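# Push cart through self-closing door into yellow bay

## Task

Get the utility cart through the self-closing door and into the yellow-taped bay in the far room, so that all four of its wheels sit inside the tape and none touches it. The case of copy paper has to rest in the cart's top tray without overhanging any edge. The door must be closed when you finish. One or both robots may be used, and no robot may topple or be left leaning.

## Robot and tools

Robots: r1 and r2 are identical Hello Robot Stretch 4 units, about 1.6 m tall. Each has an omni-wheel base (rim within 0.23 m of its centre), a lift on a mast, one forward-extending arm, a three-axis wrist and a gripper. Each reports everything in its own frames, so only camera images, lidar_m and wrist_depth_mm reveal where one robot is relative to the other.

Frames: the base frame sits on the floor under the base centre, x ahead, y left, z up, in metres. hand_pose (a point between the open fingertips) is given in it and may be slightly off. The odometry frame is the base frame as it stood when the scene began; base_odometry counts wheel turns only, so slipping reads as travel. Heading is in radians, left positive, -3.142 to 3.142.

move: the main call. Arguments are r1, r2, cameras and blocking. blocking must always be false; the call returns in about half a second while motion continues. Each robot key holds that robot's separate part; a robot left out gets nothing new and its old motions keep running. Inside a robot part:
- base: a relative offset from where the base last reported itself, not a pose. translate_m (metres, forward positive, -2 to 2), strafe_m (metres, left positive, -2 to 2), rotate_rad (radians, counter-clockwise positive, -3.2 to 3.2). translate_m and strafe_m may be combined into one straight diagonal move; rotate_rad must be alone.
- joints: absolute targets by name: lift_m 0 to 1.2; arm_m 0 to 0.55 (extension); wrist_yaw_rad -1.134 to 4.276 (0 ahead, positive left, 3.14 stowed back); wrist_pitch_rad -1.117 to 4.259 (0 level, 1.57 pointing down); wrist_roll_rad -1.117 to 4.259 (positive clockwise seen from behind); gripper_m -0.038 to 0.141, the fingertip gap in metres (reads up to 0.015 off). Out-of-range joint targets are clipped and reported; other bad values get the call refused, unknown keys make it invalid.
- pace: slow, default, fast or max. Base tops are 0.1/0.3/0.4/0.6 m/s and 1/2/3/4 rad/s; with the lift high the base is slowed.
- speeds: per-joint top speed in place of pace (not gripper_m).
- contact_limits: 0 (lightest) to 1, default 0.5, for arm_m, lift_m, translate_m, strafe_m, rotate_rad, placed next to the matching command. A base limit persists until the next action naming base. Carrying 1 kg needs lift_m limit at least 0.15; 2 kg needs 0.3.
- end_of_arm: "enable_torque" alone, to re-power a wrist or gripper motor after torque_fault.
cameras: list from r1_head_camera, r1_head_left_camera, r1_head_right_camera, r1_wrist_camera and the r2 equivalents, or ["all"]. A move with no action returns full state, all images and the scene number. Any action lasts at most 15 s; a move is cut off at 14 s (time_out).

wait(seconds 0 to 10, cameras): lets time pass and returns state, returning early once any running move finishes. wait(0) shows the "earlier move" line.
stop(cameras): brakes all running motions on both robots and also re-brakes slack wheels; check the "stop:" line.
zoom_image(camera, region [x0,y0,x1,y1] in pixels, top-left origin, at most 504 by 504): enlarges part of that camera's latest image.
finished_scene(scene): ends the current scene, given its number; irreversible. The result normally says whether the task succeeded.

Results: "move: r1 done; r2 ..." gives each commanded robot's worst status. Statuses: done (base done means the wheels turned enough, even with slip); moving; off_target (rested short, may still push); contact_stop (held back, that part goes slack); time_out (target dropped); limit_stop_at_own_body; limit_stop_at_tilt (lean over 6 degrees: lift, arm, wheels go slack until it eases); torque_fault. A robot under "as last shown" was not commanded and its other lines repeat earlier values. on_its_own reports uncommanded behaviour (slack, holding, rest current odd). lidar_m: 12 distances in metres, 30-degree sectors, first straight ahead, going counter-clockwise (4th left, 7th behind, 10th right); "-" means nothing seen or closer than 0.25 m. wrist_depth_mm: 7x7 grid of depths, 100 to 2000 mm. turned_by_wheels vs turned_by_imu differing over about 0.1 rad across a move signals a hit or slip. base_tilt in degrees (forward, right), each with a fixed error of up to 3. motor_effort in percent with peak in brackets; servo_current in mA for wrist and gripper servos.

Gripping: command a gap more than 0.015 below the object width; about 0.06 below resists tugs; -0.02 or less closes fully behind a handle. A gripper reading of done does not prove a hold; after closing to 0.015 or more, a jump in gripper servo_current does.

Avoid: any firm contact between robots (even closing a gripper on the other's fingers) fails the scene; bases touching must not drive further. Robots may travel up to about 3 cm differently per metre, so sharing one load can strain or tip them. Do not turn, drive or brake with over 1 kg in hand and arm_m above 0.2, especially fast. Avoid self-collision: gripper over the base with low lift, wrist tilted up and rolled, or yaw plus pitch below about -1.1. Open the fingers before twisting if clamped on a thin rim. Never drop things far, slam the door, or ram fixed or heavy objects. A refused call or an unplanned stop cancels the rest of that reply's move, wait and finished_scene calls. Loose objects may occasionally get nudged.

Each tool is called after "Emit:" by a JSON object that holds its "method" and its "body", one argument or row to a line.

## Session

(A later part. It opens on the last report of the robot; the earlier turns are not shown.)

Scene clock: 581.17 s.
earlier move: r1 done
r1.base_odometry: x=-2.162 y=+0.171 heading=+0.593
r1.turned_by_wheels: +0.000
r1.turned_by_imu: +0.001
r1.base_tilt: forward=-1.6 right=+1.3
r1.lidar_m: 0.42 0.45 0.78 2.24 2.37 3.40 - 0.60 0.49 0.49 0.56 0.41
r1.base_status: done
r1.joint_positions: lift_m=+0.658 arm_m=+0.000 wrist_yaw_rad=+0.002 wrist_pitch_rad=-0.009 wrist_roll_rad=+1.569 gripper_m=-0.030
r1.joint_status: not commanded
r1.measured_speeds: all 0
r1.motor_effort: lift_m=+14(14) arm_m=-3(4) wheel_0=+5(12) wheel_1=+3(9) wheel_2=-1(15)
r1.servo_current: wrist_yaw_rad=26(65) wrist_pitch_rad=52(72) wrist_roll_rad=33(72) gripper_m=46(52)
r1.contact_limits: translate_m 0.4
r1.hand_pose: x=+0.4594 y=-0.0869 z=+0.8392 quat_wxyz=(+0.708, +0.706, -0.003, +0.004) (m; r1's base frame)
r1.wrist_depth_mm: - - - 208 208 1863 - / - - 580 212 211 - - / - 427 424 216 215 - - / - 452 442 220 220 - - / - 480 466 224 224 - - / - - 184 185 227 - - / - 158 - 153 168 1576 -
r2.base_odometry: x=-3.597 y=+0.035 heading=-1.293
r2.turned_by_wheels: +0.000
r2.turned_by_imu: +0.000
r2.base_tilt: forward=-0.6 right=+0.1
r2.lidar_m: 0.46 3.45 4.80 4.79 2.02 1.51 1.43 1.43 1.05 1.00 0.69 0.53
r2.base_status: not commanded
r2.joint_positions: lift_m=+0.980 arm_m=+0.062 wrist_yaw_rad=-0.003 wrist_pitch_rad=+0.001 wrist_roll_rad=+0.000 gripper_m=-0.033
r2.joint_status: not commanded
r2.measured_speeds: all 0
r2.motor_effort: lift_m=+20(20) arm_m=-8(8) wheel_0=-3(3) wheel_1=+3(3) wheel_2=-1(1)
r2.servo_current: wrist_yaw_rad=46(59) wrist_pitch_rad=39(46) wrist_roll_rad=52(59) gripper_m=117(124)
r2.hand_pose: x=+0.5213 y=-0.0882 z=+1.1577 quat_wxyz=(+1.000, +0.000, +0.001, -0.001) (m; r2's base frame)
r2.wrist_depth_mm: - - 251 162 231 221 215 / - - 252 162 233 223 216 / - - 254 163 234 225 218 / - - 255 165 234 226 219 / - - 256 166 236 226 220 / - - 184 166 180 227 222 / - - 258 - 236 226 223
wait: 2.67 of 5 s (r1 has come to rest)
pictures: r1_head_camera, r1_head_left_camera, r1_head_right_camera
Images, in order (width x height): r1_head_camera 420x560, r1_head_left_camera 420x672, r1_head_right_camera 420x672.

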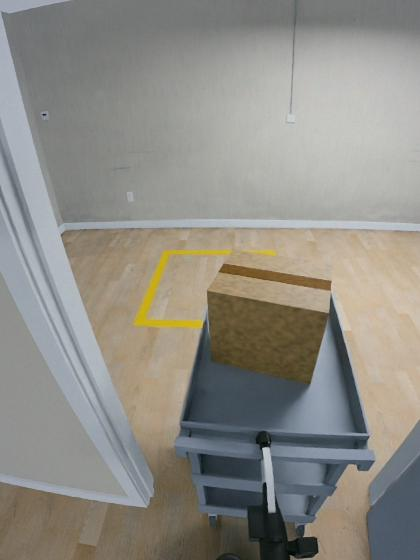

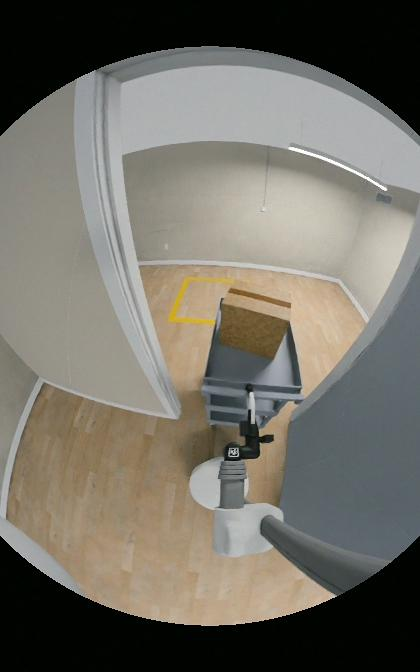

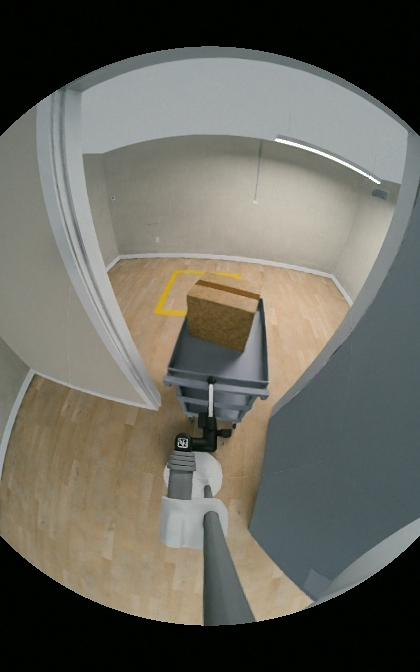

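Emit:
{"method": "move", "body": {
  "blocking": false,
  "r1": {"base":{"translate_m":0.8,"strafe_m":0.03},"contact_limits":{"translate_m":0.4}}
}}

Emit:
{"method": "wait", "body": {
  "seconds": 6,
  "cameras": ["r1_head_camera","r1_head_right_camera"]
}}

Scene clock: 595.03 s.
move: r1 moving
r1.base_odometry: x=-2.137 y=+0.190 heading=+0.594
r1.turned_by_wheels: +0.000
r1.turned_by_imu: +0.000
r1.base_tilt: forward=-1.6 right=+1.3
r1.lidar_m: 0.39 0.45 0.71 2.23 2.39 3.41 - 0.62 0.49 0.50 0.58 0.41
r1.base_status: translate_m moving; strafe_m moving
r1.joint_positions: lift_m=+0.658 arm_m=+0.000 wrist_yaw_rad=+0.002 wrist_pitch_rad=-0.009 wrist_roll_rad=+1.569 gripper_m=-0.030
r1.joint_status: not commanded
r1.measured_speeds: translate_m=+0.121 strafe_m=+0.005 rotate_rad=+0.001 lift_m=+0.000 arm_m=+0.000 wrist_yaw_rad=+0.000 wrist_pitch_rad=+0.000 wrist_roll_rad=+0.000
r1.motor_effort: lift_m=+14(14) arm_m=+4(4) wheel_0=+6(14) wheel_1=+7(9) wheel_2=-10(14)
r1.servo_current: wrist_yaw_rad=59(59) wrist_pitch_rad=59(59) wrist_roll_rad=52(52) gripper_m=39(46)
r1.contact_limits: translate_m 0.4
r1.hand_pose: x=+0.4594 y=-0.0869 z=+0.8392 quat_wxyz=(+0.708, +0.706, -0.003, +0.004) (m; r1's base frame)
r1.wrist_depth_mm: - - - 207 208 1863 - / - - 569 211 211 - - / - 427 421 214 215 - - / - 452 442 218 219 - - / - 477 473 223 223 - - / - - 185 185 226 - - / - 158 - 153 168 1618 -
r2: as last shown
r2.base_tilt: forward=-0.7 right=+0.1
r2.lidar_m: 0.46 3.48 4.81 4.81 2.04 1.52 1.43 1.43 1.05 1.02 0.68 0.52
r2.motor_effort: lift_m=+20(20) arm_m=-8(8) wheel_0=-2(3) wheel_1=+2(3) wheel_2=-1(1)
r2.servo_current: wrist_yaw_rad=46(52) wrist_pitch_rad=39(46) wrist_roll_rad=59(59) gripper_m=117(117)
r2.wrist_depth_mm: - - 251 161 231 222 215 / - - 252 162 232 224 216 / - - 254 163 234 224 217 / - - 255 164 236 226 219 / - - 257 166 236 227 220 / - - 184 166 180 226 221 / - - 258 - 236 225 223
pictures: none

Scene clock: 598.70 s.
earlier move: r1 done
r1.base_odometry: x=-1.516 y=+0.644 heading=+0.594
r1.turned_by_wheels: +0.000
r1.turned_by_imu: +0.003
r1.base_tilt: forward=-1.6 right=+1.2
r1.lidar_m: 0.41 0.44 2.21 0.44 0.32 3.94 - 0.82 0.70 0.68 2.72 0.41
r1.base_status: done
r1.joint_positions: lift_m=+0.658 arm_m=+0.000 wrist_yaw_rad=+0.002 wrist_pitch_rad=-0.009 wrist_roll_rad=+1.569 gripper_m=-0.030
r1.joint_status: not commanded
r1.measured_speeds: all 0
r1.motor_effort: lift_m=+14(14) arm_m=-4(4) wheel_0=+4(14) wheel_1=+1(9) wheel_2=+2(14)
r1.servo_current: wrist_yaw_rad=39(72) wrist_pitch_rad=52(65) wrist_roll_rad=46(65) gripper_m=39(52)
r1.contact_limits: translate_m 0.4
r1.hand_pose: x=+0.4594 y=-0.0869 z=+0.8392 quat_wxyz=(+0.708, +0.706, -0.003, +0.004) (m; r1's base frame)
r1.wrist_depth_mm: - - - 196 198 723 - / - 407 407 202 202 - - / - 424 418 208 208 - - / - 455 442 215 216 - - / - 496 480 222 223 - - / - - 184 185 226 1863 - / - 157 - 153 160 1499 1366
r2.base_odometry: x=-3.597 y=+0.035 heading=-1.293
r2.turned_by_wheels: +0.000
r2.turned_by_imu: +0.001
r2.base_tilt: forward=-0.6 right=+0.1
r2.lidar_m: 0.47 3.47 4.83 4.80 2.02 1.51 1.43 1.43 1.05 1.01 0.68 0.53
r2.base_status: not commanded
r2.joint_positions: lift_m=+0.980 arm_m=+0.062 wrist_yaw_rad=-0.003 wrist_pitch_rad=+0.001 wrist_roll_rad=+0.000 gripper_m=-0.033
r2.joint_status: not commanded
r2.measured_speeds: all 0
r2.motor_effort: lift_m=+20(20) arm_m=-8(8) wheel_0=-3(3) wheel_1=+2(3) wheel_2=-1(1)
r2.servo_current: wrist_yaw_rad=46(59) wrist_pitch_rad=46(46) wrist_roll_rad=39(65) gripper_m=130(130)
r2.hand_pose: x=+0.5213 y=-0.0882 z=+1.1577 quat_wxyz=(+1.000, +0.000, +0.001, -0.001) (m; r2's base frame)
r2.wrist_depth_mm: - - 251 161 231 221 215 / - - 252 162 232 224 216 / - - 254 163 234 224 217 / - - 255 165 235 226 219 / - - 257 166 237 227 220 / - - 184 166 179 227 221 / - - 258 - 237 226 222
wait: 3.67 of 6 s (r1 has come to rest)
pictures: r1_head_camera, r1_head_right_camera
Images, in order (width x height): r1_head_camera 420x560, r1_head_right_camera 420x672.

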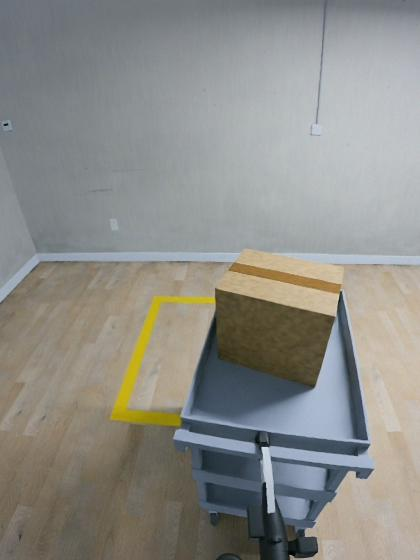

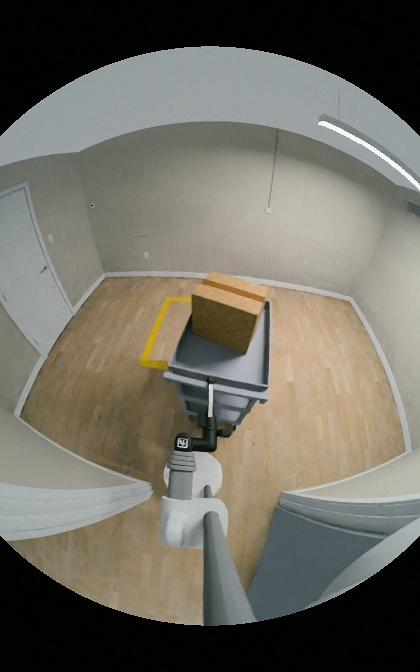

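Emit:
{"method": "move", "body": {
  "blocking": false,
  "r1": {"base":{"translate_m":0.8,"strafe_m":0.03},"contact_limits":{"translate_m":0.4}}
}}

Emit:
{"method": "wait", "body": {
  "seconds": 6,
  "cameras": ["r1_head_camera","r1_head_right_camera","r1_head_left_camera"]
}}

Scene clock: 611.97 s.
move: r1 moving
r1.base_odometry: x=-1.491 y=+0.662 heading=+0.594
r1.turned_by_wheels: +0.000
r1.turned_by_imu: +0.000
r1.base_tilt: forward=-1.6 right=+1.2
r1.lidar_m: 0.39 0.47 2.20 0.53 0.33 4.23 - 0.83 0.71 0.90 2.72 0.38
r1.base_status: translate_m moving; strafe_m moving
r1.joint_positions: lift_m=+0.658 arm_m=+0.000 wrist_yaw_rad=+0.002 wrist_pitch_rad=-0.009 wrist_roll_rad=+1.569 gripper_m=-0.030
r1.joint_status: not commanded
r1.measured_speeds: translate_m=+0.121 strafe_m=+0.005 rotate_rad=+0.003 lift_m=+0.000 arm_m=+0.000 wrist_yaw_rad=+0.000 wrist_pitch_rad=+0.000 wrist_roll_rad=+0.000
r1.motor_effort: lift_m=+14(14) arm_m=+4(4) wheel_0=+7(13) wheel_1=+6(9) wheel_2=-10(12)
r1.servo_current: wrist_yaw_rad=46(52) wrist_pitch_rad=59(65) wrist_roll_rad=39(72) gripper_m=46(52)
r1.contact_limits: translate_m 0.4
r1.hand_pose: x=+0.4594 y=-0.0869 z=+0.8392 quat_wxyz=(+0.708, +0.706, -0.003, +0.004) (m; r1's base frame)
r1.wrist_depth_mm: - - - 196 196 732 - / - 404 397 202 202 - - / - 418 421 208 208 - - / - 455 439 213 213 - - / - 492 477 220 221 820 - / - - 183 186 226 - - / - 153 181 154 160 1576 1336
r2: as last shown
r2.turned_by_imu: +0.000
r2.base_tilt: forward=-0.7 right=+0.0
r2.lidar_m: 0.46 3.46 4.79 4.80 2.04 1.50 1.45 1.44 1.07 1.00 0.68 0.54
r2.motor_effort: lift_m=+20(20) arm_m=-8(8) wheel_0=-2(3) wheel_1=+2(3) wheel_2=+0(1)
r2.servo_current: wrist_yaw_rad=52(59) wrist_pitch_rad=46(46) wrist_roll_rad=52(52) gripper_m=124(124)
r2.wrist_depth_mm: - - 251 162 230 222 215 / - - 253 163 231 223 216 / - - 254 163 234 224 217 / - - 256 164 236 227 220 / - - 257 166 236 226 220 / - - 184 166 180 228 221 / - - 257 - 236 226 222
pictures: none

Scene clock: 615.63 s.
earlier move: r1 done
r1.base_odometry: x=-0.870 y=+1.117 heading=+0.595
r1.turned_by_wheels: +0.000
r1.turned_by_imu: +0.003
r1.base_tilt: forward=-1.6 right=+1.3
r1.lidar_m: 0.42 0.49 2.12 2.03 1.21 0.94 2.01 1.22 1.45 2.63 2.50 0.39
r1.base_status: done
r1.joint_positions: lift_m=+0.658 arm_m=+0.000 wrist_yaw_rad=+0.002 wrist_pitch_rad=-0.009 wrist_roll_rad=+1.569 gripper_m=-0.030
r1.joint_status: not commanded
r1.measured_speeds: all 0
r1.motor_effort: lift_m=+14(14) arm_m=-4(5) wheel_0=+5(13) wheel_1=+2(9) wheel_2=+2(13)
r1.servo_current: wrist_yaw_rad=52(72) wrist_pitch_rad=52(72) wrist_roll_rad=52(72) gripper_m=46(52)
r1.contact_limits: translate_m 0.4
r1.hand_pose: x=+0.4594 y=-0.0869 z=+0.8392 quat_wxyz=(+0.708, +0.706, -0.003, +0.004) (m; r1's base frame)
r1.wrist_depth_mm: - - 445 185 186 - - / - 397 384 193 193 - - / - 421 415 202 202 - - / - 455 452 210 210 - - / - 496 496 217 220 - - / - - 182 182 225 1661 - / - 142 - 152 160 1537 1366
r2.base_odometry: x=-3.597 y=+0.035 heading=-1.293
r2.turned_by_wheels: +0.000
r2.turned_by_imu: +0.001
r2.base_tilt: forward=-0.6 right=+0.1
r2.lidar_m: 0.47 3.45 4.81 4.80 2.06 1.51 1.44 1.43 1.05 1.01 0.69 0.53
r2.base_status: not commanded
r2.joint_positions: lift_m=+0.980 arm_m=+0.062 wrist_yaw_rad=-0.003 wrist_pitch_rad=+0.001 wrist_roll_rad=+0.000 gripper_m=-0.033
r2.joint_status: not commanded
r2.measured_speeds: all 0
r2.motor_effort: lift_m=+20(20) arm_m=-8(8) wheel_0=-3(3) wheel_1=+2(3) wheel_2=-1(1)
r2.servo_current: wrist_yaw_rad=52(59) wrist_pitch_rad=39(46) wrist_roll_rad=59(65) gripper_m=117(124)
r2.hand_pose: x=+0.5213 y=-0.0882 z=+1.1577 quat_wxyz=(+1.000, +0.000, +0.001, -0.001) (m; r2's base frame)
r2.wrist_depth_mm: - - 251 162 230 221 216 / - - 253 163 232 222 216 / - - 254 163 233 224 217 / - - 254 164 234 226 219 / - - 257 166 236 226 221 / - - 184 166 179 227 221 / - - 258 - 236 225 223
wait: 3.67 of 6 s (r1 has come to rest)
pictures: r1_head_camera, r1_head_left_camera, r1_head_right_camera
Images, in order (width x height): r1_head_camera 420x560, r1_head_left_camera 420x672, r1_head_right_camera 420x672.

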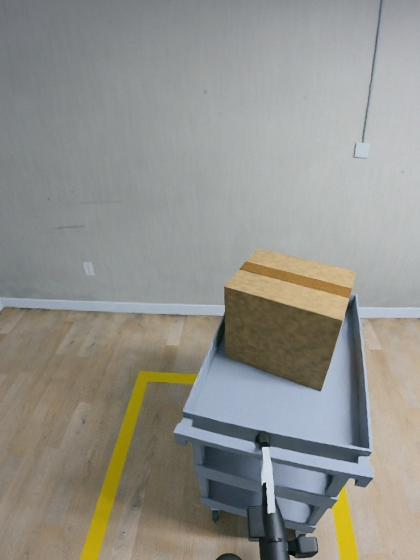

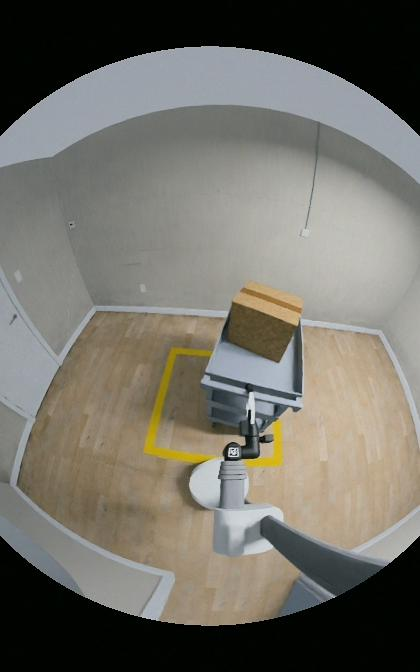

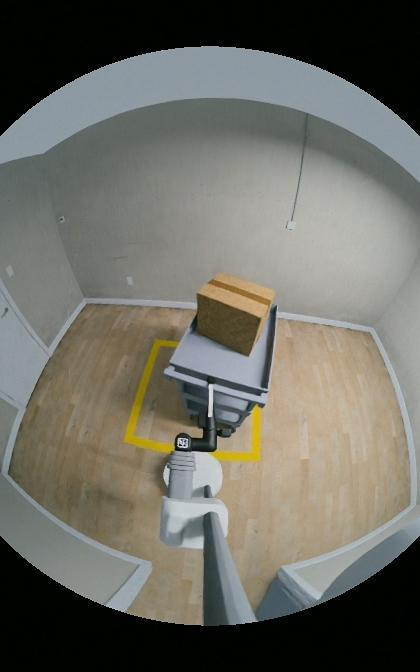

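Emit:
{"method": "move", "body": {
  "blocking": false,
  "r1": {"base":{"rotate_rad":-0.15}},
  "r2": {"joints":{"gripper_m":0.12}}
}}

Emit:
{"method": "wait", "body": {
  "seconds": 1.5
}}

Emit:
{"method": "move", "body": {
  "blocking": false,
  "r1": {"base":{"strafe_m":0.24},"contact_limits":{"strafe_m":0.5}}
}}

Emit:
{"method": "wait", "body": {
  "seconds": 3
}}

Emit:
{"method": "wait", "body": {
  "seconds": 1.5,
  "cameras": ["r1_head_camera","r1_head_right_camera","r2_head_camera"]
}}

Scene clock: 628.73 s.
move: r1 moving; r2 moving
r1.base_odometry: x=-0.870 y=+1.117 heading=+0.447
r1.turned_by_wheels: -0.147
r1.turned_by_imu: -0.148
r1.base_tilt: forward=-1.6 right=+1.2
r1.lidar_m: 0.40 0.40 2.21 2.05 1.43 0.97 0.94 1.24 1.22 2.66 2.68 0.43
r1.base_status: rotate_rad moving
r1.joint_positions: lift_m=+0.658 arm_m=+0.000 wrist_yaw_rad=+0.008 wrist_pitch_rad=-0.009 wrist_roll_rad=+1.569 gripper_m=-0.030
r1.joint_status: not commanded
r1.measured_speeds: translate_m=-0.001 strafe_m=-0.001 rotate_rad=-0.124 lift_m=+0.000 arm_m=+0.000 wrist_yaw_rad=-0.068 wrist_pitch_rad=+0.000 wrist_roll_rad=+0.000
r1.motor_effort: lift_m=+14(14) arm_m=-4(4) wheel_0=+3(17) wheel_1=+0(8) wheel_2=+7(11)
r1.servo_current: wrist_yaw_rad=39(72) wrist_pitch_rad=59(65) wrist_roll_rad=33(59) gripper_m=46(52)
r1.hand_pose: x=+0.4599 y=-0.0852 z=+0.8392 quat_wxyz=(+0.708, +0.706, -0.001, +0.006) (m; r1's base frame)
r1.wrist_depth_mm: - - - 219 219 1537 - / - - - 221 220 - - / - 433 430 224 223 - - / - 442 439 226 226 - - / - 462 459 227 226 - - / - 484 181 181 228 - - / - 142 177 177 158 - -
r2.base_odometry: x=-3.597 y=+0.035 heading=-1.293
r2.turned_by_wheels: +0.000
r2.turned_by_imu: +0.000
r2.base_tilt: forward=-0.7 right=+0.1
r2.lidar_m: 0.45 3.47 4.80 4.79 2.05 1.52 1.40 1.44 1.05 1.00 0.67 0.53
r2.base_status: not commanded
r2.joint_positions: lift_m=+0.980 arm_m=+0.062 wrist_yaw_rad=-0.003 wrist_pitch_rad=+0.001 wrist_roll_rad=+0.000 gripper_m=-0.009
r2.joint_status: gripper_m moving
r2.measured_speeds: all 0
r2.motor_effort: lift_m=+20(20) arm_m=-8(8) wheel_0=-2(3) wheel_1=+2(3) wheel_2=-1(1)
r2.servo_current: wrist_yaw_rad=52(59) wrist_pitch_rad=39(39) wrist_roll_rad=39(59) gripper_m=111(130)
r2.hand_pose: x=+0.5213 y=-0.0882 z=+1.1577 quat_wxyz=(+1.000, +0.000, +0.001, -0.001) (m; r2's base frame)
r2.wrist_depth_mm: - - 255 166 235 225 218 / - - 256 167 236 225 220 / - - 258 167 236 229 222 / - - 259 168 237 229 223 / - - 260 170 240 230 224 / - - 187 171 185 231 225 / - - - - 242 231 225
pictures: none

Scene clock: 629.10 s.
earlier move: r1 done; r2 moving
r1.base_odometry: x=-0.870 y=+1.117 heading=+0.445
r1.turned_by_wheels: -0.002
r1.turned_by_imu: -0.002
r1.base_tilt: forward=-1.5 right=+1.3
r1.lidar_m: 0.39 0.43 2.19 2.03 1.42 1.00 0.92 1.25 1.25 2.65 2.67 0.43
r1.base_status: done
r1.joint_positions: lift_m=+0.658 arm_m=+0.000 wrist_yaw_rad=+0.003 wrist_pitch_rad=-0.009 wrist_roll_rad=+1.569 gripper_m=-0.030
r1.joint_status: not commanded
r1.measured_speeds: all 0
r1.motor_effort: lift_m=+14(14) arm_m=-3(4) wheel_0=+2(17) wheel_1=+2(8) wheel_2=+3(11)
r1.servo_current: wrist_yaw_rad=46(72) wrist_pitch_rad=52(65) wrist_roll_rad=59(72) gripper_m=46(52)
r1.hand_pose: x=+0.4595 y=-0.0866 z=+0.8392 quat_wxyz=(+0.708, +0.706, -0.002, +0.004) (m; r1's base frame)
r1.wrist_depth_mm: - - - 221 222 1537 1308 / - - - 224 223 - - / - 427 430 225 224 - - / - 442 439 226 226 - - / - 459 452 228 229 - - / - 477 182 185 229 - - / - 141 177 177 158 - -
r2.base_odometry: x=-3.597 y=+0.035 heading=-1.293
r2.turned_by_wheels: +0.000
r2.turned_by_imu: +0.000
r2.base_tilt: forward=-0.7 right=+0.1
r2.lidar_m: 0.48 3.45 4.80 4.80 2.01 1.50 1.43 1.41 1.06 0.98 0.71 0.55
r2.base_status: not commanded
r2.joint_positions: lift_m=+0.980 arm_m=+0.062 wrist_yaw_rad=-0.002 wrist_pitch_rad=+0.001 wrist_roll_rad=+0.000 gripper_m=+0.034
r2.joint_status: gripper_m moving
r2.measured_speeds: translate_m=+0.000 strafe_m=+0.000 rotate_rad=+0.000 lift_m=+0.000 arm_m=+0.000 wrist_yaw_rad=+0.012 wrist_pitch_rad=+0.000 wrist_roll_rad=+0.000
r2.motor_effort: lift_m=+20(20) arm_m=-8(8) wheel_0=-2(3) wheel_1=+2(3) wheel_2=-1(1)
r2.servo_current: wrist_yaw_rad=46(59) wrist_pitch_rad=39(46) wrist_roll_rad=59(59) gripper_m=65(130)
r2.hand_pose: x=+0.5214 y=-0.0880 z=+1.1577 quat_wxyz=(+1.000, +0.000, +0.001, -0.001) (m; r2's base frame)
r2.wrist_depth_mm: - - - 182 249 238 229 / - - - 183 249 238 231 / - - - 183 251 239 232 / - - - 185 253 242 233 / - - - 186 254 243 235 / - - 196 184 191 242 235 / - - - - 256 241 237
wait: 0.37 of 1.5 s (r1 has come to rest)
pictures: none

Scene clock: 629.60 s.
earlier move: r2 moving
move: r1 moving
r1.base_odometry: x=-0.886 y=+1.149 heading=+0.445
r1.turned_by_wheels: +0.000
r1.turned_by_imu: -0.001
r1.base_tilt: forward=-1.6 right=+1.3
r1.lidar_m: 0.40 0.41 2.18 1.99 1.46 0.98 0.94 1.27 1.24 2.69 2.74 0.42
r1.base_status: strafe_m moving
r1.joint_positions: lift_m=+0.658 arm_m=+0.000 wrist_yaw_rad=-0.002 wrist_pitch_rad=-0.009 wrist_roll_rad=+1.569 gripper_m=-0.030
r1.joint_status: not commanded
r1.measured_speeds: translate_m=-0.002 strafe_m=+0.138 rotate_rad=+0.000 lift_m=+0.000 arm_m=+0.000 wrist_yaw_rad=-0.044 wrist_pitch_rad=+0.000 wrist_roll_rad=+0.000
r1.motor_effort: lift_m=+14(14) arm_m=-3(4) wheel_0=-13(13) wheel_1=+9(10) wheel_2=+1(4)
r1.servo_current: wrist_yaw_rad=52(72) wrist_pitch_rad=52(65) wrist_roll_rad=39(65) gripper_m=39(52)
r1.contact_limits: strafe_m 0.5
r1.hand_pose: x=+0.4591 y=-0.0881 z=+0.8392 quat_wxyz=(+0.708, +0.706, -0.004, +0.002) (m; r1's base frame)
r1.wrist_depth_mm: - - - 228 227 1708 1308 / - - - 229 227 - - / - 430 430 229 228 - - / - 439 445 229 228 - - / - 459 455 228 229 - - / - 473 181 184 229 - - / - 142 488 177 158 - -
r2.base_odometry: x=-3.597 y=+0.035 heading=-1.293
r2.turned_by_wheels: +0.000
r2.turned_by_imu: +0.000
r2.base_tilt: forward=-0.7 right=+0.1
r2.lidar_m: 0.56 3.46 4.76 4.80 2.06 1.50 1.43 1.43 1.05 1.00 0.75 0.62
r2.base_status: not commanded
r2.joint_positions: lift_m=+0.980 arm_m=+0.062 wrist_yaw_rad=+0.000 wrist_pitch_rad=+0.001 wrist_roll_rad=+0.000 gripper_m=+0.090
r2.joint_status: gripper_m moving
r2.measured_speeds: all 0
r2.motor_effort: lift_m=+20(20) arm_m=-7(8) wheel_0=-2(3) wheel_1=+2(3) wheel_2=-1(1)
r2.servo_current: wrist_yaw_rad=46(59) wrist_pitch_rad=39(46) wrist_roll_rad=46(59) gripper_m=117(137)
r2.hand_pose: x=+0.5215 y=-0.0874 z=+1.1577 quat_wxyz=(+1.000, +0.000, +0.001, +0.000) (m; r2's base frame)
r2.wrist_depth_mm: - - - 336 312 294 281 / - - - 258 315 296 282 / - - - 262 317 298 285 / - - - 264 320 301 286 / - - - 345 320 301 287 / - - 194 259 191 301 290 / - - - - 320 301 290
pictures: none

Scene clock: 630.50 s.
earlier move: r1 moving; r2 done
r1.base_odometry: x=-0.962 y=+1.310 heading=+0.445
r1.turned_by_wheels: +0.000
r1.turned_by_imu: +0.000
r1.base_tilt: forward=-1.6 right=+1.3
r1.lidar_m: 0.40 1.86 1.99 1.83 1.47 1.01 0.92 1.44 1.38 2.84 2.89 0.40
r1.base_status: strafe_m moving
r1.joint_positions: lift_m=+0.658 arm_m=+0.000 wrist_yaw_rad=-0.003 wrist_pitch_rad=-0.009 wrist_roll_rad=+1.569 gripper_m=-0.030
r1.joint_status: not commanded
r1.measured_speeds: translate_m=-0.001 strafe_m=+0.127 rotate_rad=+0.005 lift_m=+0.000 arm_m=+0.000 wrist_yaw_rad=+0.000 wrist_pitch_rad=+0.000 wrist_roll_rad=+0.000
r1.motor_effort: lift_m=+14(14) arm_m=-2(4) wheel_0=-6(19) wheel_1=+0(10) wheel_2=+2(6)
r1.servo_current: wrist_yaw_rad=59(72) wrist_pitch_rad=52(65) wrist_roll_rad=46(65) gripper_m=46(52)
r1.contact_limits: strafe_m 0.5
r1.hand_pose: x=+0.4591 y=-0.0882 z=+0.8392 quat_wxyz=(+0.708, +0.706, -0.004, +0.002) (m; r1's base frame)
r1.wrist_depth_mm: - - - 186 186 - - / - 394 392 193 194 - - / - 418 415 204 203 - - / - 455 452 211 212 - - / - 492 496 220 224 - - / - - 180 181 229 - - / - 141 - 177 158 - 1366
r2.base_odometry: x=-3.597 y=+0.035 heading=-1.293
r2.turned_by_wheels: +0.000
r2.turned_by_imu: +0.000
r2.base_tilt: forward=-0.7 right=+0.1
r2.lidar_m: 0.83 3.43 4.79 4.80 2.07 1.51 1.42 1.44 1.02 0.99 0.90 0.84
r2.base_status: not commanded
r2.joint_positions: lift_m=+0.980 arm_m=+0.062 wrist_yaw_rad=+0.000 wrist_pitch_rad=+0.001 wrist_roll_rad=+0.000 gripper_m=+0.120
r2.joint_status: all done
r2.measured_speeds: all 0
r2.motor_effort: lift_m=+20(20) arm_m=-7(8) wheel_0=-2(3) wheel_1=+2(3) wheel_2=-1(1)
r2.servo_current: wrist_yaw_rad=46(59) wrist_pitch_rad=39(46) wrist_roll_rad=52(59) gripper_m=52(137)
r2.hand_pose: x=+0.5215 y=-0.0874 z=+1.1577 quat_wxyz=(+1.000, +0.000, +0.001, +0.000) (m; r2's base frame)
r2.wrist_depth_mm: - - - - - - - / - - - - - - - / - - - - 559 - - / - - - - 603 - - / - - - - 512 - - / - - 201 - 195 - - / - - - - - - -
wait: 0.90 of 3 s (r2 has come to rest)
pictures: none

Scene clock: 631.20 s.
earlier move: r1 done
r1.base_odometry: x=-0.973 y=+1.333 heading=+0.445
r1.turned_by_wheels: +0.000
r1.turned_by_imu: +0.000
r1.base_tilt: forward=-1.6 right=+1.3
r1.lidar_m: 0.40 1.88 1.97 1.82 1.48 1.00 0.92 1.41 1.41 2.87 2.91 0.39
r1.base_status: done
r1.joint_positions: lift_m=+0.658 arm_m=+0.000 wrist_yaw_rad=-0.003 wrist_pitch_rad=-0.009 wrist_roll_rad=+1.569 gripper_m=-0.030
r1.joint_status: not commanded
r1.measured_speeds: all 0
r1.motor_effort: lift_m=+14(14) arm_m=-3(4) wheel_0=-5(19) wheel_1=-1(10) wheel_2=+2(6)
r1.servo_current: wrist_yaw_rad=65(72) wrist_pitch_rad=65(65) wrist_roll_rad=72(72) gripper_m=39(52)
r1.contact_limits: strafe_m 0.5
r1.hand_pose: x=+0.4591 y=-0.0882 z=+0.8392 quat_wxyz=(+0.708, +0.706, -0.004, +0.002) (m; r1's base frame)
r1.wrist_depth_mm: - 442 433 181 181 - - / - 387 387 191 189 - - / - 421 415 199 198 - - / - 459 459 208 210 - - / - 504 504 220 221 - - / - - 179 182 228 - - / - 141 - 180 151 - 1397
r2.base_odometry: x=-3.597 y=+0.035 heading=-1.293
r2.turned_by_wheels: +0.000
r2.turned_by_imu: +0.000
r2.base_tilt: forward=-0.7 right=+0.0
r2.lidar_m: 3.31 3.45 4.81 4.79 2.05 1.51 1.43 1.44 1.05 1.00 1.00 0.99
r2.base_status: not commanded
r2.joint_positions: lift_m=+0.980 arm_m=+0.062 wrist_yaw_rad=+0.000 wrist_pitch_rad=+0.001 wrist_roll_rad=+0.000 gripper_m=+0.120
r2.joint_status: all done
r2.measured_speeds: all 0
r2.motor_effort: lift_m=+20(20) arm_m=-7(8) wheel_0=-2(3) wheel_1=+2(3) wheel_2=-1(1)
r2.servo_current: wrist_yaw_rad=39(59) wrist_pitch_rad=39(46) wrist_roll_rad=33(59) gripper_m=52(137)
r2.hand_pose: x=+0.5215 y=-0.0874 z=+1.1577 quat_wxyz=(+1.000, +0.000, +0.001, +0.000) (m; r2's base frame)
r2.wrist_depth_mm: - - - - - - - / - - - - - - - / - - - - - - - / - - - - - - - / - - - - - - - / - - 200 - 199 - - / - - - - 798 - -
wait: 0.70 of 1.5 s (r1 has come to rest)
pictures: r1_head_camera, r1_head_right_camera, r2_head_camera
Images, in order (width x height): r1_head_camera 420x560, r1_head_right_camera 420x672, r2_head_camera 420x560.

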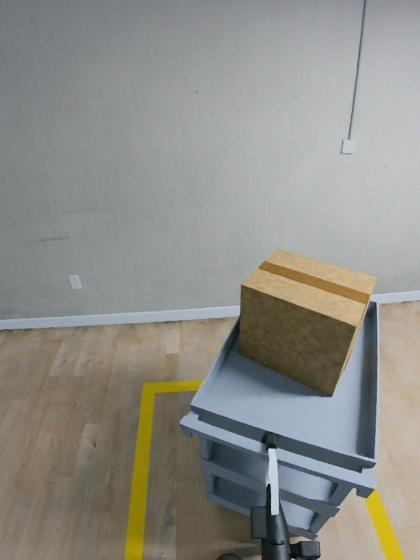

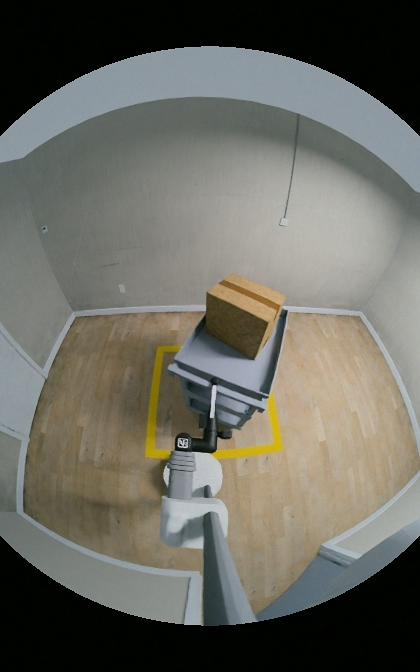

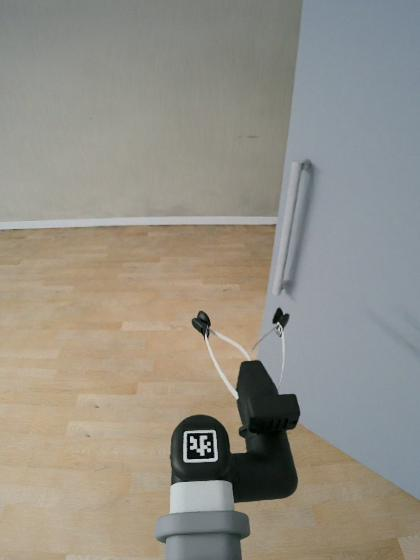

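Emit:
{"method": "move", "body": {
  "blocking": false,
  "r1": {"base":{"strafe_m":0.1},"contact_limits":{"strafe_m":0.5}}
}}

Emit:
{"method": "wait", "body": {
  "seconds": 3
}}

Emit:
{"method": "move", "body": {
  "blocking": false,
  "r1": {"base":{"translate_m":-0.3,"strafe_m":0.15},"contact_limits":{"translate_m":0.5}}
}}

Emit:
{"method": "wait", "body": {
  "seconds": 4,
  "cameras": ["r1_head_camera","r1_head_right_camera","r2_head_camera"]
}}

Scene clock: 640.57 s.
move: r1 moving
r1.base_odometry: x=-0.989 y=+1.366 heading=+0.444
r1.turned_by_wheels: +0.000
r1.turned_by_imu: -0.001
r1.base_tilt: forward=-1.6 right=+1.3
r1.lidar_m: 0.44 1.83 1.90 1.79 1.50 1.00 0.92 1.04 1.39 2.88 2.87 0.36
r1.base_status: strafe_m moving
r1.joint_positions: lift_m=+0.658 arm_m=+0.000 wrist_yaw_rad=-0.003 wrist_pitch_rad=-0.009 wrist_roll_rad=+1.569 gripper_m=-0.030
r1.joint_status: not commanded
r1.measured_speeds: translate_m=-0.001 strafe_m=+0.141 rotate_rad=+0.008 lift_m=+0.000 arm_m=+0.000 wrist_yaw_rad=+0.000 wrist_pitch_rad=+0.000 wrist_roll_rad=+0.000
r1.motor_effort: lift_m=+14(14) arm_m=-4(4) wheel_0=-17(19) wheel_1=+6(8) wheel_2=+1(3)
r1.servo_current: wrist_yaw_rad=39(59) wrist_pitch_rad=59(65) wrist_roll_rad=46(59) gripper_m=46(52)
r1.contact_limits: strafe_m 0.5
r1.hand_pose: x=+0.4591 y=-0.0882 z=+0.8392 quat_wxyz=(+0.708, +0.706, -0.004, +0.002) (m; r1's base frame)
r1.wrist_depth_mm: - 402 366 175 177 - - / - 387 387 185 186 - - / - 421 421 196 196 - - / - 462 449 206 206 - - / - 512 517 219 221 - - / - - 177 185 230 - - / - 141 - 181 151 - 1281
r2: as last shown
r2.turned_by_imu: +0.001
r2.base_tilt: forward=-0.6 right=+0.1
r2.lidar_m: 3.30 3.44 4.80 4.80 2.05 1.52 1.44 1.41 1.04 1.01 1.05 1.46
r2.motor_effort: lift_m=+20(20) arm_m=-7(8) wheel_0=-2(2) wheel_1=+2(3) wheel_2=-1(1)
r2.servo_current: wrist_yaw_rad=33(52) wrist_pitch_rad=33(39) wrist_roll_rad=46(52) gripper_m=59(59)
r2.wrist_depth_mm: - - - - - - - / - - - - - - - / - - - - - - - / - - - - - - - / - - - - - - - / - - 200 - 199 - - / - - - - - - -
pictures: none

Scene clock: 641.53 s.
earlier move: r1 done
r1.base_odometry: x=-1.016 y=+1.424 heading=+0.445
r1.turned_by_wheels: +0.000
r1.turned_by_imu: +0.000
r1.base_tilt: forward=-1.5 right=+1.3
r1.lidar_m: 0.41 1.87 1.80 1.71 1.49 1.00 0.92 1.03 1.39 2.92 2.88 0.36
r1.base_status: done
r1.joint_positions: lift_m=+0.658 arm_m=+0.000 wrist_yaw_rad=-0.003 wrist_pitch_rad=-0.009 wrist_roll_rad=+1.569 gripper_m=-0.030
r1.joint_status: not commanded
r1.measured_speeds: all 0
r1.motor_effort: lift_m=+14(14) arm_m=-4(4) wheel_0=-4(19) wheel_1=-2(9) wheel_2=+2(3)
r1.servo_current: wrist_yaw_rad=59(65) wrist_pitch_rad=65(65) wrist_roll_rad=52(65) gripper_m=46(52)
r1.contact_limits: strafe_m 0.5
r1.hand_pose: x=+0.4591 y=-0.0882 z=+0.8392 quat_wxyz=(+0.708, +0.706, -0.004, +0.002) (m; r1's base frame)
r1.wrist_depth_mm: 342 349 105 154 157 - - / - 384 112 165 169 - - / - 430 418 183 182 - - / - 492 484 195 198 - - / - - 525 213 216 - - / - - 177 181 229 1537 1366 / - 141 - 177 141 1537 1281
r2.base_odometry: x=-3.597 y=+0.035 heading=-1.293
r2.turned_by_wheels: +0.000
r2.turned_by_imu: +0.000
r2.base_tilt: forward=-0.7 right=+0.1
r2.lidar_m: 3.29 3.45 4.83 4.80 2.04 1.52 1.45 1.42 1.04 1.01 1.05 1.50
r2.base_status: not commanded
r2.joint_positions: lift_m=+0.980 arm_m=+0.062 wrist_yaw_rad=+0.000 wrist_pitch_rad=+0.001 wrist_roll_rad=+0.000 gripper_m=+0.120
r2.joint_status: not commanded
r2.measured_speeds: all 0
r2.motor_effort: lift_m=+20(20) arm_m=-7(8) wheel_0=-2(2) wheel_1=+2(3) wheel_2=-1(1)
r2.servo_current: wrist_yaw_rad=46(59) wrist_pitch_rad=39(46) wrist_roll_rad=52(59) gripper_m=52(59)
r2.hand_pose: x=+0.5215 y=-0.0874 z=+1.1577 quat_wxyz=(+1.000, +0.000, +0.001, +0.000) (m; r2's base frame)
r2.wrist_depth_mm: - - - - - - - / - - - - - - - / - - - - - - - / - - - - - - - / - - - - - - - / - - 201 - 199 - - / - - - - - - -
wait: 0.97 of 3 s (r1 has come to rest)
pictures: none

Scene clock: 642.03 s.
move: r1 moving
r1.base_odometry: x=-1.051 y=+1.424 heading=+0.444
r1.turned_by_wheels: -0.001
r1.turned_by_imu: -0.001
r1.base_tilt: forward=-1.5 right=+1.3
r1.lidar_m: 0.43 1.90 1.78 1.70 1.44 0.97 0.91 1.03 1.35 2.79 2.93 0.35
r1.base_status: translate_m moving; strafe_m moving
r1.joint_positions: lift_m=+0.658 arm_m=+0.000 wrist_yaw_rad=-0.003 wrist_pitch_rad=-0.009 wrist_roll_rad=+1.569 gripper_m=-0.030
r1.joint_status: not commanded
r1.measured_speeds: translate_m=-0.121 strafe_m=+0.060 rotate_rad=-0.005 lift_m=+0.000 arm_m=+0.000 wrist_yaw_rad=+0.000 wrist_pitch_rad=+0.000 wrist_roll_rad=+0.000
r1.motor_effort: lift_m=+14(14) arm_m=-4(4) wheel_0=-18(18) wheel_1=-5(7) wheel_2=+14(15)
r1.servo_current: wrist_yaw_rad=46(59) wrist_pitch_rad=46(65) wrist_roll_rad=52(65) gripper_m=46(46)
r1.contact_limits: translate_m 0.5
r1.hand_pose: x=+0.4591 y=-0.0882 z=+0.8392 quat_wxyz=(+0.708, +0.706, -0.004, +0.002) (m; r1's base frame)
r1.wrist_depth_mm: 345 353 107 159 160 - - / - 384 115 168 172 - - / - 427 410 183 185 - - / - 480 469 198 200 - - / - - 521 214 218 - - / - - 177 185 231 1576 1366 / - 141 - 177 142 1499 1255
r2: as last shown
r2.lidar_m: 3.31 3.47 4.81 4.79 2.02 1.50 1.45 1.44 1.05 1.00 1.05 1.49
r2.motor_effort: lift_m=+20(20) arm_m=-7(7) wheel_0=-2(2) wheel_1=+2(3) wheel_2=-1(1)
r2.servo_current: wrist_yaw_rad=46(59) wrist_pitch_rad=33(46) wrist_roll_rad=52(52) gripper_m=52(59)
r2.wrist_depth_mm: - - - - - - - / - - - - - - - / - - - - - - - / - - - - - - - / - - - - - - - / - - 200 - 199 - - / - - - - - - -
pictures: none

Scene clock: 644.00 s.
earlier move: r1 done
r1.base_odometry: x=-1.351 y=+1.430 heading=+0.445
r1.turned_by_wheels: +0.001
r1.turned_by_imu: +0.003
r1.base_tilt: forward=-1.6 right=+1.2
r1.lidar_m: 0.43 2.17 1.66 1.55 1.03 0.70 0.64 0.67 1.02 2.05 3.22 0.37
r1.base_status: done
r1.joint_positions: lift_m=+0.658 arm_m=+0.000 wrist_yaw_rad=+0.005 wrist_pitch_rad=-0.009 wrist_roll_rad=+1.569 gripper_m=-0.030
r1.joint_status: not commanded
r1.measured_speeds: all 0
r1.motor_effort: lift_m=+14(14) arm_m=+2(4) wheel_0=+3(18) wheel_1=-1(7) wheel_2=+6(16)
r1.servo_current: wrist_yaw_rad=59(78) wrist_pitch_rad=59(65) wrist_roll_rad=39(72) gripper_m=46(52)
r1.contact_limits: translate_m 0.5
r1.hand_pose: x=+0.4597 y=-0.0860 z=+0.8392 quat_wxyz=(+0.708, +0.706, -0.002, +0.005) (m; r1's base frame)
r1.wrist_depth_mm: - 357 110 162 163 - - / - 384 119 170 174 - - / - 418 413 185 186 - - / - 473 462 197 200 - - / - - 508 212 216 1808 - / - - 177 186 230 1756 530 / - 142 174 177 150 1537 1336
r2.base_odometry: x=-3.597 y=+0.035 heading=-1.293
r2.turned_by_wheels: +0.000
r2.turned_by_imu: +0.000
r2.base_tilt: forward=-0.7 right=+0.1
r2.lidar_m: 3.31 3.43 4.77 4.77 2.04 1.49 1.44 1.42 1.06 1.00 1.05 1.46
r2.base_status: not commanded
r2.joint_positions: lift_m=+0.980 arm_m=+0.062 wrist_yaw_rad=+0.000 wrist_pitch_rad=+0.001 wrist_roll_rad=+0.000 gripper_m=+0.120
r2.joint_status: not commanded
r2.measured_speeds: all 0
r2.motor_effort: lift_m=+20(20) arm_m=-7(7) wheel_0=-2(2) wheel_1=+3(3) wheel_2=-1(1)
r2.servo_current: wrist_yaw_rad=39(65) wrist_pitch_rad=39(52) wrist_roll_rad=46(59) gripper_m=46(59)
r2.hand_pose: x=+0.5215 y=-0.0874 z=+1.1577 quat_wxyz=(+1.000, +0.000, +0.001, +0.000) (m; r2's base frame)
r2.wrist_depth_mm: - - - - - - - / - - - - - - - / - - - - - - - / - - - - - - - / - - - - - - - / - - 201 - 199 - - / - - - - - - -
wait: 1.97 of 4 s (r1 has come to rest)
pictures: r1_head_camera, r1_head_right_camera, r2_head_camera
Images, in order (width x height): r1_head_camera 420x560, r1_head_right_camera 420x672, r2_head_camera 420x560.

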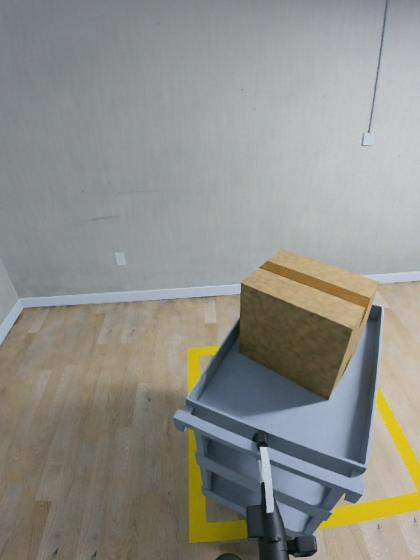

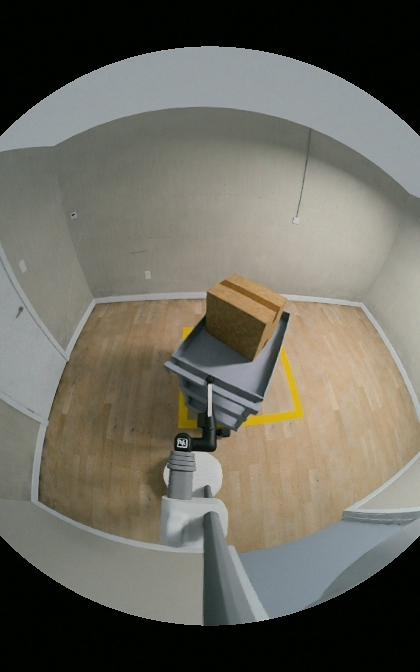

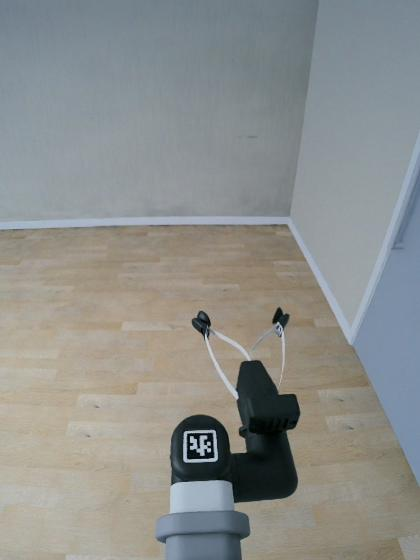

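Emit:
{"method": "move", "body": {
  "blocking": false,
  "r1": {"base":{"strafe_m":-0.37},"contact_limits":{"strafe_m":0.5}}
}}

Emit:
{"method": "wait", "body": {
  "seconds": 4
}}

Emit:
{"method": "move", "body": {
  "blocking": false,
  "r1": {"base":{"translate_m":0.27,"strafe_m":0.0},"contact_limits":{"translate_m":0.5}}
}}

Emit:
{"method": "wait", "body": {
  "seconds": 4,
  "cameras": ["r1_head_camera","r1_head_right_camera","r1_head_left_camera"]
}}

Scene clock: 657.73 s.
move: r1 moving
r1.base_odometry: x=-1.336 y=+1.397 heading=+0.446
r1.turned_by_wheels: +0.001
r1.turned_by_imu: +0.001
r1.base_tilt: forward=-1.6 right=+1.2
r1.lidar_m: 0.42 0.55 1.70 1.59 1.03 0.71 0.64 0.67 0.99 2.03 3.20 0.37
r1.base_status: strafe_m moving
r1.joint_positions: lift_m=+0.658 arm_m=+0.000 wrist_yaw_rad=+0.009 wrist_pitch_rad=-0.009 wrist_roll_rad=+1.569 gripper_m=-0.030
r1.joint_status: not commanded
r1.measured_speeds: translate_m=+0.001 strafe_m=-0.141 rotate_rad=-0.006 lift_m=+0.000 arm_m=+0.000 wrist_yaw_rad=+0.000 wrist_pitch_rad=+0.000 wrist_roll_rad=+0.000
r1.motor_effort: lift_m=+14(14) arm_m=-1(4) wheel_0=+21(21) wheel_1=-5(8) wheel_2=+4(5)
r1.servo_current: wrist_yaw_rad=52(65) wrist_pitch_rad=59(59) wrist_roll_rad=59(59) gripper_m=39(46)
r1.contact_limits: strafe_m 0.5
r1.hand_pose: x=+0.4600 y=-0.0850 z=+0.8392 quat_wxyz=(+0.708, +0.706, +0.000, +0.006) (m; r1's base frame)
r1.wrist_depth_mm: - 357 111 163 164 - - / - 379 364 171 174 - - / - 418 413 183 186 - - / - 462 455 199 198 - - / - 512 512 211 213 - - / - - 177 189 228 1661 - / - 143 174 178 151 1537 1366
r2: as last shown
r2.lidar_m: 3.30 3.46 4.77 4.79 2.05 1.51 1.43 1.43 1.02 1.00 1.08 1.46
r2.motor_effort: lift_m=+20(20) arm_m=-7(7) wheel_0=-2(2) wheel_1=+2(3) wheel_2=-1(1)
r2.servo_current: wrist_yaw_rad=39(59) wrist_pitch_rad=39(46) wrist_roll_rad=39(52) gripper_m=59(59)
r2.wrist_depth_mm: - - - - - - - / - - - - - - - / - - - - - - - / - - - - - - - / - - - - - - - / - - 200 - 199 - - / - - - - - - -
pictures: none

Scene clock: 659.80 s.
earlier move: r1 done
r1.base_odometry: x=-1.192 y=+1.096 heading=+0.445
r1.turned_by_wheels: -0.001
r1.turned_by_imu: -0.002
r1.base_tilt: forward=-1.6 right=+1.3
r1.lidar_m: 0.37 0.38 2.04 1.92 0.98 0.65 0.62 0.72 0.97 1.95 2.84 0.45
r1.base_status: done
r1.joint_positions: lift_m=+0.658 arm_m=+0.000 wrist_yaw_rad=+0.006 wrist_pitch_rad=-0.009 wrist_roll_rad=+1.569 gripper_m=-0.030
r1.joint_status: not commanded
r1.measured_speeds: all 0
r1.motor_effort: lift_m=+14(14) arm_m=+4(4) wheel_0=+3(23) wheel_1=-1(8) wheel_2=+1(6)
r1.servo_current: wrist_yaw_rad=59(78) wrist_pitch_rad=52(59) wrist_roll_rad=46(65) gripper_m=39(52)
r1.contact_limits: strafe_m 0.5
r1.hand_pose: x=+0.4598 y=-0.0855 z=+0.8392 quat_wxyz=(+0.708, +0.706, -0.001, +0.006) (m; r1's base frame)
r1.wrist_depth_mm: - - - 251 251 1618 1255 / - - 185 247 245 1661 1229 / - - - 240 240 - - / - 445 442 236 236 - - / - 452 449 232 232 - - / - 462 183 185 227 - - / - 142 459 178 159 - -
r2.base_odometry: x=-3.597 y=+0.035 heading=-1.293
r2.turned_by_wheels: +0.000
r2.turned_by_imu: +0.000
r2.base_tilt: forward=-0.7 right=+0.1
r2.lidar_m: 3.30 3.47 4.80 4.79 2.04 1.53 1.42 1.41 1.06 1.02 1.06 1.49
r2.base_status: not commanded
r2.joint_positions: lift_m=+0.980 arm_m=+0.062 wrist_yaw_rad=+0.000 wrist_pitch_rad=+0.001 wrist_roll_rad=+0.000 gripper_m=+0.120
r2.joint_status: not commanded
r2.measured_speeds: all 0
r2.motor_effort: lift_m=+20(20) arm_m=-7(7) wheel_0=-2(3) wheel_1=+2(3) wheel_2=-1(1)
r2.servo_current: wrist_yaw_rad=33(59) wrist_pitch_rad=46(46) wrist_roll_rad=52(65) gripper_m=52(59)
r2.hand_pose: x=+0.5215 y=-0.0874 z=+1.1577 quat_wxyz=(+1.000, +0.000, +0.001, +0.000) (m; r2's base frame)
r2.wrist_depth_mm: - - - - - - - / - - - - - - - / - - - - - - - / - - - - - - - / - - - - - - - / - - 200 - 199 - - / - - - - - - -
wait: 2.07 of 4 s (r1 has come to rest)
pictures: none

Scene clock: 660.30 s.
move: r1 moving
r1.base_odometry: x=-1.164 y=+1.110 heading=+0.445
r1.turned_by_wheels: +0.000
r1.turned_by_imu: -0.001
r1.base_tilt: forward=-1.7 right=+1.3
r1.lidar_m: 0.33 0.34 2.06 1.93 1.04 0.70 0.66 0.77 1.01 2.07 2.82 0.44
r1.base_status: translate_m moving; strafe_m moving
r1.joint_positions: lift_m=+0.658 arm_m=+0.000 wrist_yaw_rad=-0.005 wrist_pitch_rad=-0.009 wrist_roll_rad=+1.569 gripper_m=-0.030
r1.joint_status: not commanded
r1.measured_speeds: translate_m=+0.122 strafe_m=-0.001 rotate_rad=-0.003 lift_m=+0.000 arm_m=+0.000 wrist_yaw_rad=-0.071 wrist_pitch_rad=+0.000 wrist_roll_rad=+0.000
r1.motor_effort: lift_m=+14(14) arm_m=+4(4) wheel_0=+8(11) wheel_1=+7(8) wheel_2=-16(16)
r1.servo_current: wrist_yaw_rad=46(65) wrist_pitch_rad=52(59) wrist_roll_rad=59(65) gripper_m=39(46)
r1.contact_limits: translate_m 0.5
r1.hand_pose: x=+0.4588 y=-0.0890 z=+0.8392 quat_wxyz=(+0.708, +0.706, -0.005, +0.001) (m; r1's base frame)
r1.wrist_depth_mm: - - - - 279 293 1118 / - - - 259 259 1708 1255 / - - - 250 249 1808 - / - 449 445 241 240 - - / - 449 445 230 232 - - / - 445 182 186 224 - - / - 145 442 178 170 - -
r2: as last shown
r2.lidar_m: 3.31 3.47 4.78 4.79 2.01 1.51 1.43 1.45 1.06 1.00 1.05 1.47
r2.motor_effort: lift_m=+20(20) arm_m=-7(7) wheel_0=-2(2) wheel_1=+2(3) wheel_2=-1(1)
r2.servo_current: wrist_yaw_rad=39(52) wrist_pitch_rad=39(46) wrist_roll_rad=46(59) gripper_m=59(59)
r2.wrist_depth_mm: - - - - - - - / - - - - - - - / - - - - - - - / - - - - - - - / - - - - - - - / - - 201 - 199 - - / - - - - - - -
pictures: none

Scene clock: 662.17 s.
earlier move: r1 done
r1.base_odometry: x=-0.948 y=+1.212 heading=+0.446
r1.turned_by_wheels: +0.001
r1.turned_by_imu: -0.002
r1.base_tilt: forward=-1.6 right=+1.3
r1.lidar_m: 0.31 0.31 2.09 1.95 1.41 0.95 0.88 1.00 1.27 2.70 2.80 0.46
r1.base_status: done
r1.joint_positions: lift_m=+0.658 arm_m=+0.000 wrist_yaw_rad=-0.006 wrist_pitch_rad=-0.009 wrist_roll_rad=+1.569 gripper_m=-0.030
r1.joint_status: not commanded
r1.measured_speeds: all 0
r1.motor_effort: lift_m=+14(14) arm_m=+4(4) wheel_0=+2(11) wheel_1=+2(8) wheel_2=-2(22)
r1.servo_current: wrist_yaw_rad=52(98) wrist_pitch_rad=59(65) wrist_roll_rad=59(65) gripper_m=46(52)
r1.contact_limits: translate_m 0.5
r1.hand_pose: x=+0.4588 y=-0.0890 z=+0.8392 quat_wxyz=(+0.708, +0.706, -0.005, +0.001) (m; r1's base frame)
r1.wrist_depth_mm: - - - - 315 315 314 / - - - - 291 1537 1281 / - - - - 268 1618 - / - - - 254 256 - - / - 452 449 237 238 - - / - 442 183 182 226 - - / - 142 421 179 208 - -
r2.base_odometry: x=-3.597 y=+0.035 heading=-1.293
r2.turned_by_wheels: +0.000
r2.turned_by_imu: +0.000
r2.base_tilt: forward=-0.7 right=+0.1
r2.lidar_m: 3.29 3.48 4.80 4.81 2.04 1.48 1.43 1.39 1.05 1.01 1.06 1.48
r2.base_status: not commanded
r2.joint_positions: lift_m=+0.980 arm_m=+0.062 wrist_yaw_rad=+0.000 wrist_pitch_rad=+0.001 wrist_roll_rad=+0.000 gripper_m=+0.120
r2.joint_status: not commanded
r2.measured_speeds: all 0
r2.motor_effort: lift_m=+20(20) arm_m=-7(7) wheel_0=-2(2) wheel_1=+2(3) wheel_2=+0(1)
r2.servo_current: wrist_yaw_rad=46(59) wrist_pitch_rad=39(46) wrist_roll_rad=39(65) gripper_m=46(59)
r2.hand_pose: x=+0.5215 y=-0.0874 z=+1.1577 quat_wxyz=(+1.000, +0.000, +0.001, +0.000) (m; r2's base frame)
r2.wrist_depth_mm: - - - - - - - / - - - - - - - / - - - - - - - / - - - - - - - / - - - - - - - / - - 200 - 200 - - / - - - - - - -
wait: 1.87 of 4 s (r1 has come to rest)
pictures: r1_head_camera, r1_head_left_camera, r1_head_right_camera
Images, in order (width x height): r1_head_camera 420x560, r1_head_left_camera 420x672, r1_head_right_camera 420x672.

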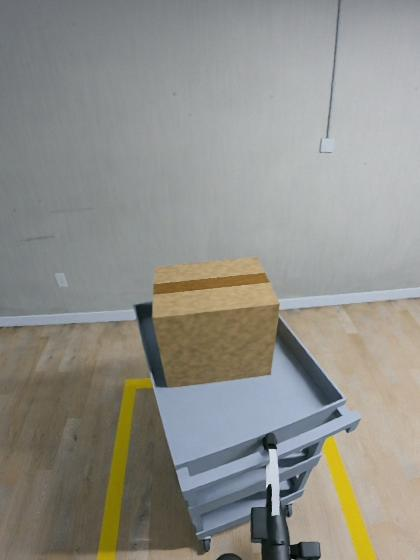

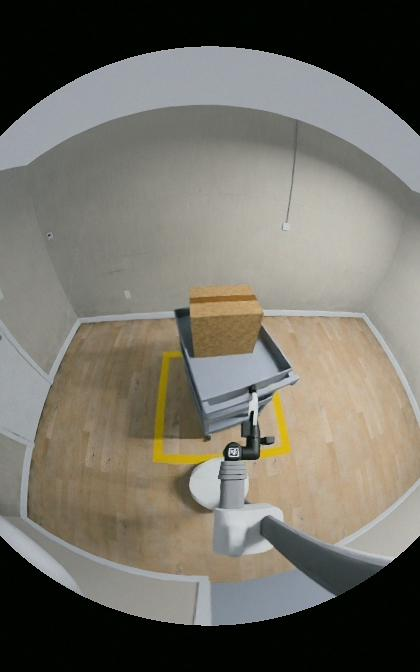

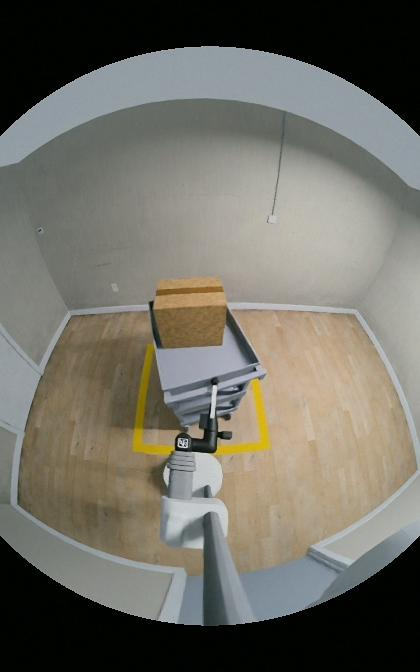

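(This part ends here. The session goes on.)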